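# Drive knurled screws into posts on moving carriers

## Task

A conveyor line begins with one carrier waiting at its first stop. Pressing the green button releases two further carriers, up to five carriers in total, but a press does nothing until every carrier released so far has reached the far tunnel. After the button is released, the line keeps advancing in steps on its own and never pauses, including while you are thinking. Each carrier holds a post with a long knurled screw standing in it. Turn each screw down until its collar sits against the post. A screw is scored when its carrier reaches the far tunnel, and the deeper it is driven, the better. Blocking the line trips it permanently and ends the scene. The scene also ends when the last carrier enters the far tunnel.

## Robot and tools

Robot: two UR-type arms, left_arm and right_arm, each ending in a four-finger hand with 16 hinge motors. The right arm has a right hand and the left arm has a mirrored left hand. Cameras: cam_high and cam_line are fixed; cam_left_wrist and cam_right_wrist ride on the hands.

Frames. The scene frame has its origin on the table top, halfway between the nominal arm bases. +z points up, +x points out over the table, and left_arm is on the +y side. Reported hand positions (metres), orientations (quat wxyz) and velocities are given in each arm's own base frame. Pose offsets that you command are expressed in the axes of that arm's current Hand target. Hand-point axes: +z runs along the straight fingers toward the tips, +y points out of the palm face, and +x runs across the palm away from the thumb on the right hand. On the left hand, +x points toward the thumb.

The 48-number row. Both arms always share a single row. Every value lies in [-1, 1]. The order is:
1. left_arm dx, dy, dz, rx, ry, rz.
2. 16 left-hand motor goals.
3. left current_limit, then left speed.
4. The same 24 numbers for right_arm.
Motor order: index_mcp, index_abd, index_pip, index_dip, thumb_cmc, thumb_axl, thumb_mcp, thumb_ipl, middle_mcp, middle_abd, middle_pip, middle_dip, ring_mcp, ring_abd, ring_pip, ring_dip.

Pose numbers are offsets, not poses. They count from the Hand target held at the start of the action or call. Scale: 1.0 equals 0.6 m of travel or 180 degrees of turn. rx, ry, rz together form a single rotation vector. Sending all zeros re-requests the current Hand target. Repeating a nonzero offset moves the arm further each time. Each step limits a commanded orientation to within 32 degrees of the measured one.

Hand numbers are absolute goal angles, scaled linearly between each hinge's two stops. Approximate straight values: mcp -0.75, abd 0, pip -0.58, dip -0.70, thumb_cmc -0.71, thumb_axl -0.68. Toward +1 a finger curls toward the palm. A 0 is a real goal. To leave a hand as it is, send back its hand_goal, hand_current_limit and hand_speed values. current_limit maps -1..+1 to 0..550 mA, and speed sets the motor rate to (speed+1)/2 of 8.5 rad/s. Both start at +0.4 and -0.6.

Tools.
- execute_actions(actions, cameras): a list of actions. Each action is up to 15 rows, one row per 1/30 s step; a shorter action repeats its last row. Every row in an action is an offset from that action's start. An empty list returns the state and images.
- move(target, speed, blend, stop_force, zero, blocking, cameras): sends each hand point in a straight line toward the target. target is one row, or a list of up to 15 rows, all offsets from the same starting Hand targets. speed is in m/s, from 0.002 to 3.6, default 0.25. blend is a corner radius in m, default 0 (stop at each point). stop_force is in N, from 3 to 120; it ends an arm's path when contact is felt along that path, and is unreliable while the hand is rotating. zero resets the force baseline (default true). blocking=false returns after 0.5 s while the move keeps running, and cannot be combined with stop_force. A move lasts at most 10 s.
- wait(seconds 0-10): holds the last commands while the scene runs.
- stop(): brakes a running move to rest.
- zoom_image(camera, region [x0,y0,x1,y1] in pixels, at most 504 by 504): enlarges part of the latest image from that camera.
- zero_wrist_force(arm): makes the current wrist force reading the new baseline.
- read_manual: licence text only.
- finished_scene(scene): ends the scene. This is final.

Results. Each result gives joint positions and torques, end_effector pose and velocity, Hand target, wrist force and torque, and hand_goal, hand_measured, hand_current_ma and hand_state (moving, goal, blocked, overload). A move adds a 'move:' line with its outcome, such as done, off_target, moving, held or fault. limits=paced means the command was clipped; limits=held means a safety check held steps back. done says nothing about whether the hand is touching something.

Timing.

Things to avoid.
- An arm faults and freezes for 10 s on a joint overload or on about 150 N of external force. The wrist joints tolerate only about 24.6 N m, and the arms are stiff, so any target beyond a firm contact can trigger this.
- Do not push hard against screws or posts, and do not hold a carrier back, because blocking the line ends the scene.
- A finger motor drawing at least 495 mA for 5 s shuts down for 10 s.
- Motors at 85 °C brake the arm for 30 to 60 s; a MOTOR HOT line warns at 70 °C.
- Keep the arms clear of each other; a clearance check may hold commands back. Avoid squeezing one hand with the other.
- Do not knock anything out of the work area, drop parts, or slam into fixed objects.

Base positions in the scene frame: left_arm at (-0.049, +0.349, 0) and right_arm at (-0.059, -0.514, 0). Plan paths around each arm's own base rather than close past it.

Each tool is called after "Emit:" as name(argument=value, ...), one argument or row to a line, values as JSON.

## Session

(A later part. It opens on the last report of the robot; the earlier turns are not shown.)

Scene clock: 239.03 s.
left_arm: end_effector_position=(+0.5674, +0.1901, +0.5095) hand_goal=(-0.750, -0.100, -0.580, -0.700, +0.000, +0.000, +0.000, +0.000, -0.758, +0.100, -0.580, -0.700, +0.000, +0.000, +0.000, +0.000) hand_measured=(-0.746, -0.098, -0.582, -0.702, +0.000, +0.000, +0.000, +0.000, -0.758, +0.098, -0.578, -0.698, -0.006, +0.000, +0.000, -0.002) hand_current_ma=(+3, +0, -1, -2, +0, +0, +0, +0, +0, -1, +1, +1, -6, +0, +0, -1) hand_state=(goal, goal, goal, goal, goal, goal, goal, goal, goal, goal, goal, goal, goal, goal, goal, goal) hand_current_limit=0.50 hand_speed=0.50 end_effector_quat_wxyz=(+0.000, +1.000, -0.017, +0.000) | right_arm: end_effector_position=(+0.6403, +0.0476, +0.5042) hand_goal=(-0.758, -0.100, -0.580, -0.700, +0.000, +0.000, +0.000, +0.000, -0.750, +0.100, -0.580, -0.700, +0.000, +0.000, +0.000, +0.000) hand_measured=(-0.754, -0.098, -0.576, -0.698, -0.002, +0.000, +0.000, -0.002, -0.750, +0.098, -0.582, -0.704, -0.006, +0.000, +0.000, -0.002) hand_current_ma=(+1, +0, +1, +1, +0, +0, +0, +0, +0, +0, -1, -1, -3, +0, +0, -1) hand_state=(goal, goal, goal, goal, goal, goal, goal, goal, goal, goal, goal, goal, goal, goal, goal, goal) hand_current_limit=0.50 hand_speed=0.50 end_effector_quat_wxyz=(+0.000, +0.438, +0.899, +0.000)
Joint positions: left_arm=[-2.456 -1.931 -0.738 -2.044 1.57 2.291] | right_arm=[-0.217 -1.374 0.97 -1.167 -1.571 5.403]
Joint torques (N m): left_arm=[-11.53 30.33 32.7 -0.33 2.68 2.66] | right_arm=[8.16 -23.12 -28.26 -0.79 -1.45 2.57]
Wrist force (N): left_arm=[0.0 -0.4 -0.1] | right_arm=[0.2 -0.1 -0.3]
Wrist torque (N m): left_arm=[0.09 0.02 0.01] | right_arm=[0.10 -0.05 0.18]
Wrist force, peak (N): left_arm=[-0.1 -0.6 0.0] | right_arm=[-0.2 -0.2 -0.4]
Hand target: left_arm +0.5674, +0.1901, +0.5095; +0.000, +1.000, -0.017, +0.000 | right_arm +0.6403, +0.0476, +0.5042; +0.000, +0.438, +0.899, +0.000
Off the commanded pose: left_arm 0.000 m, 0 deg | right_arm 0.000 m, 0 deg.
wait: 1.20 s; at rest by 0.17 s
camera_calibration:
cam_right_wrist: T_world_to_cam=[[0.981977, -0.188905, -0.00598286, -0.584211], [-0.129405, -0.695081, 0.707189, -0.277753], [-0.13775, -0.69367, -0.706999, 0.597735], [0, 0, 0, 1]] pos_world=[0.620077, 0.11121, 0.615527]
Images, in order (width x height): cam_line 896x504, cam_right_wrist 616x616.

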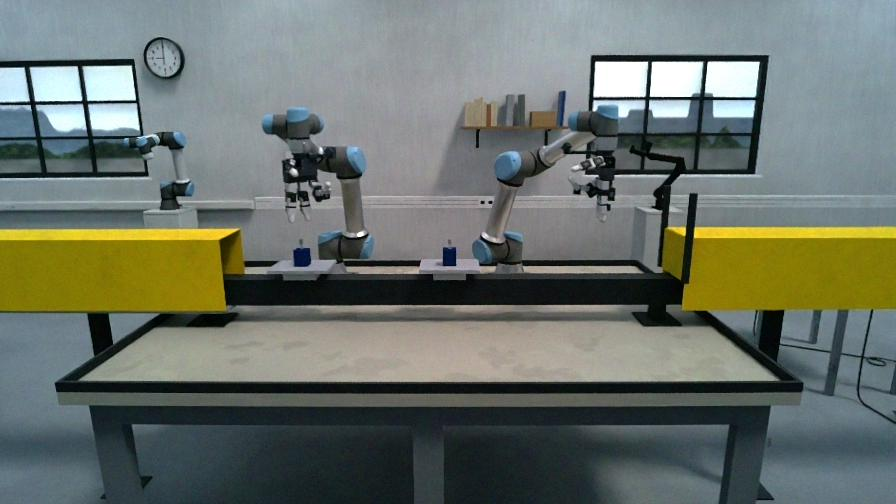

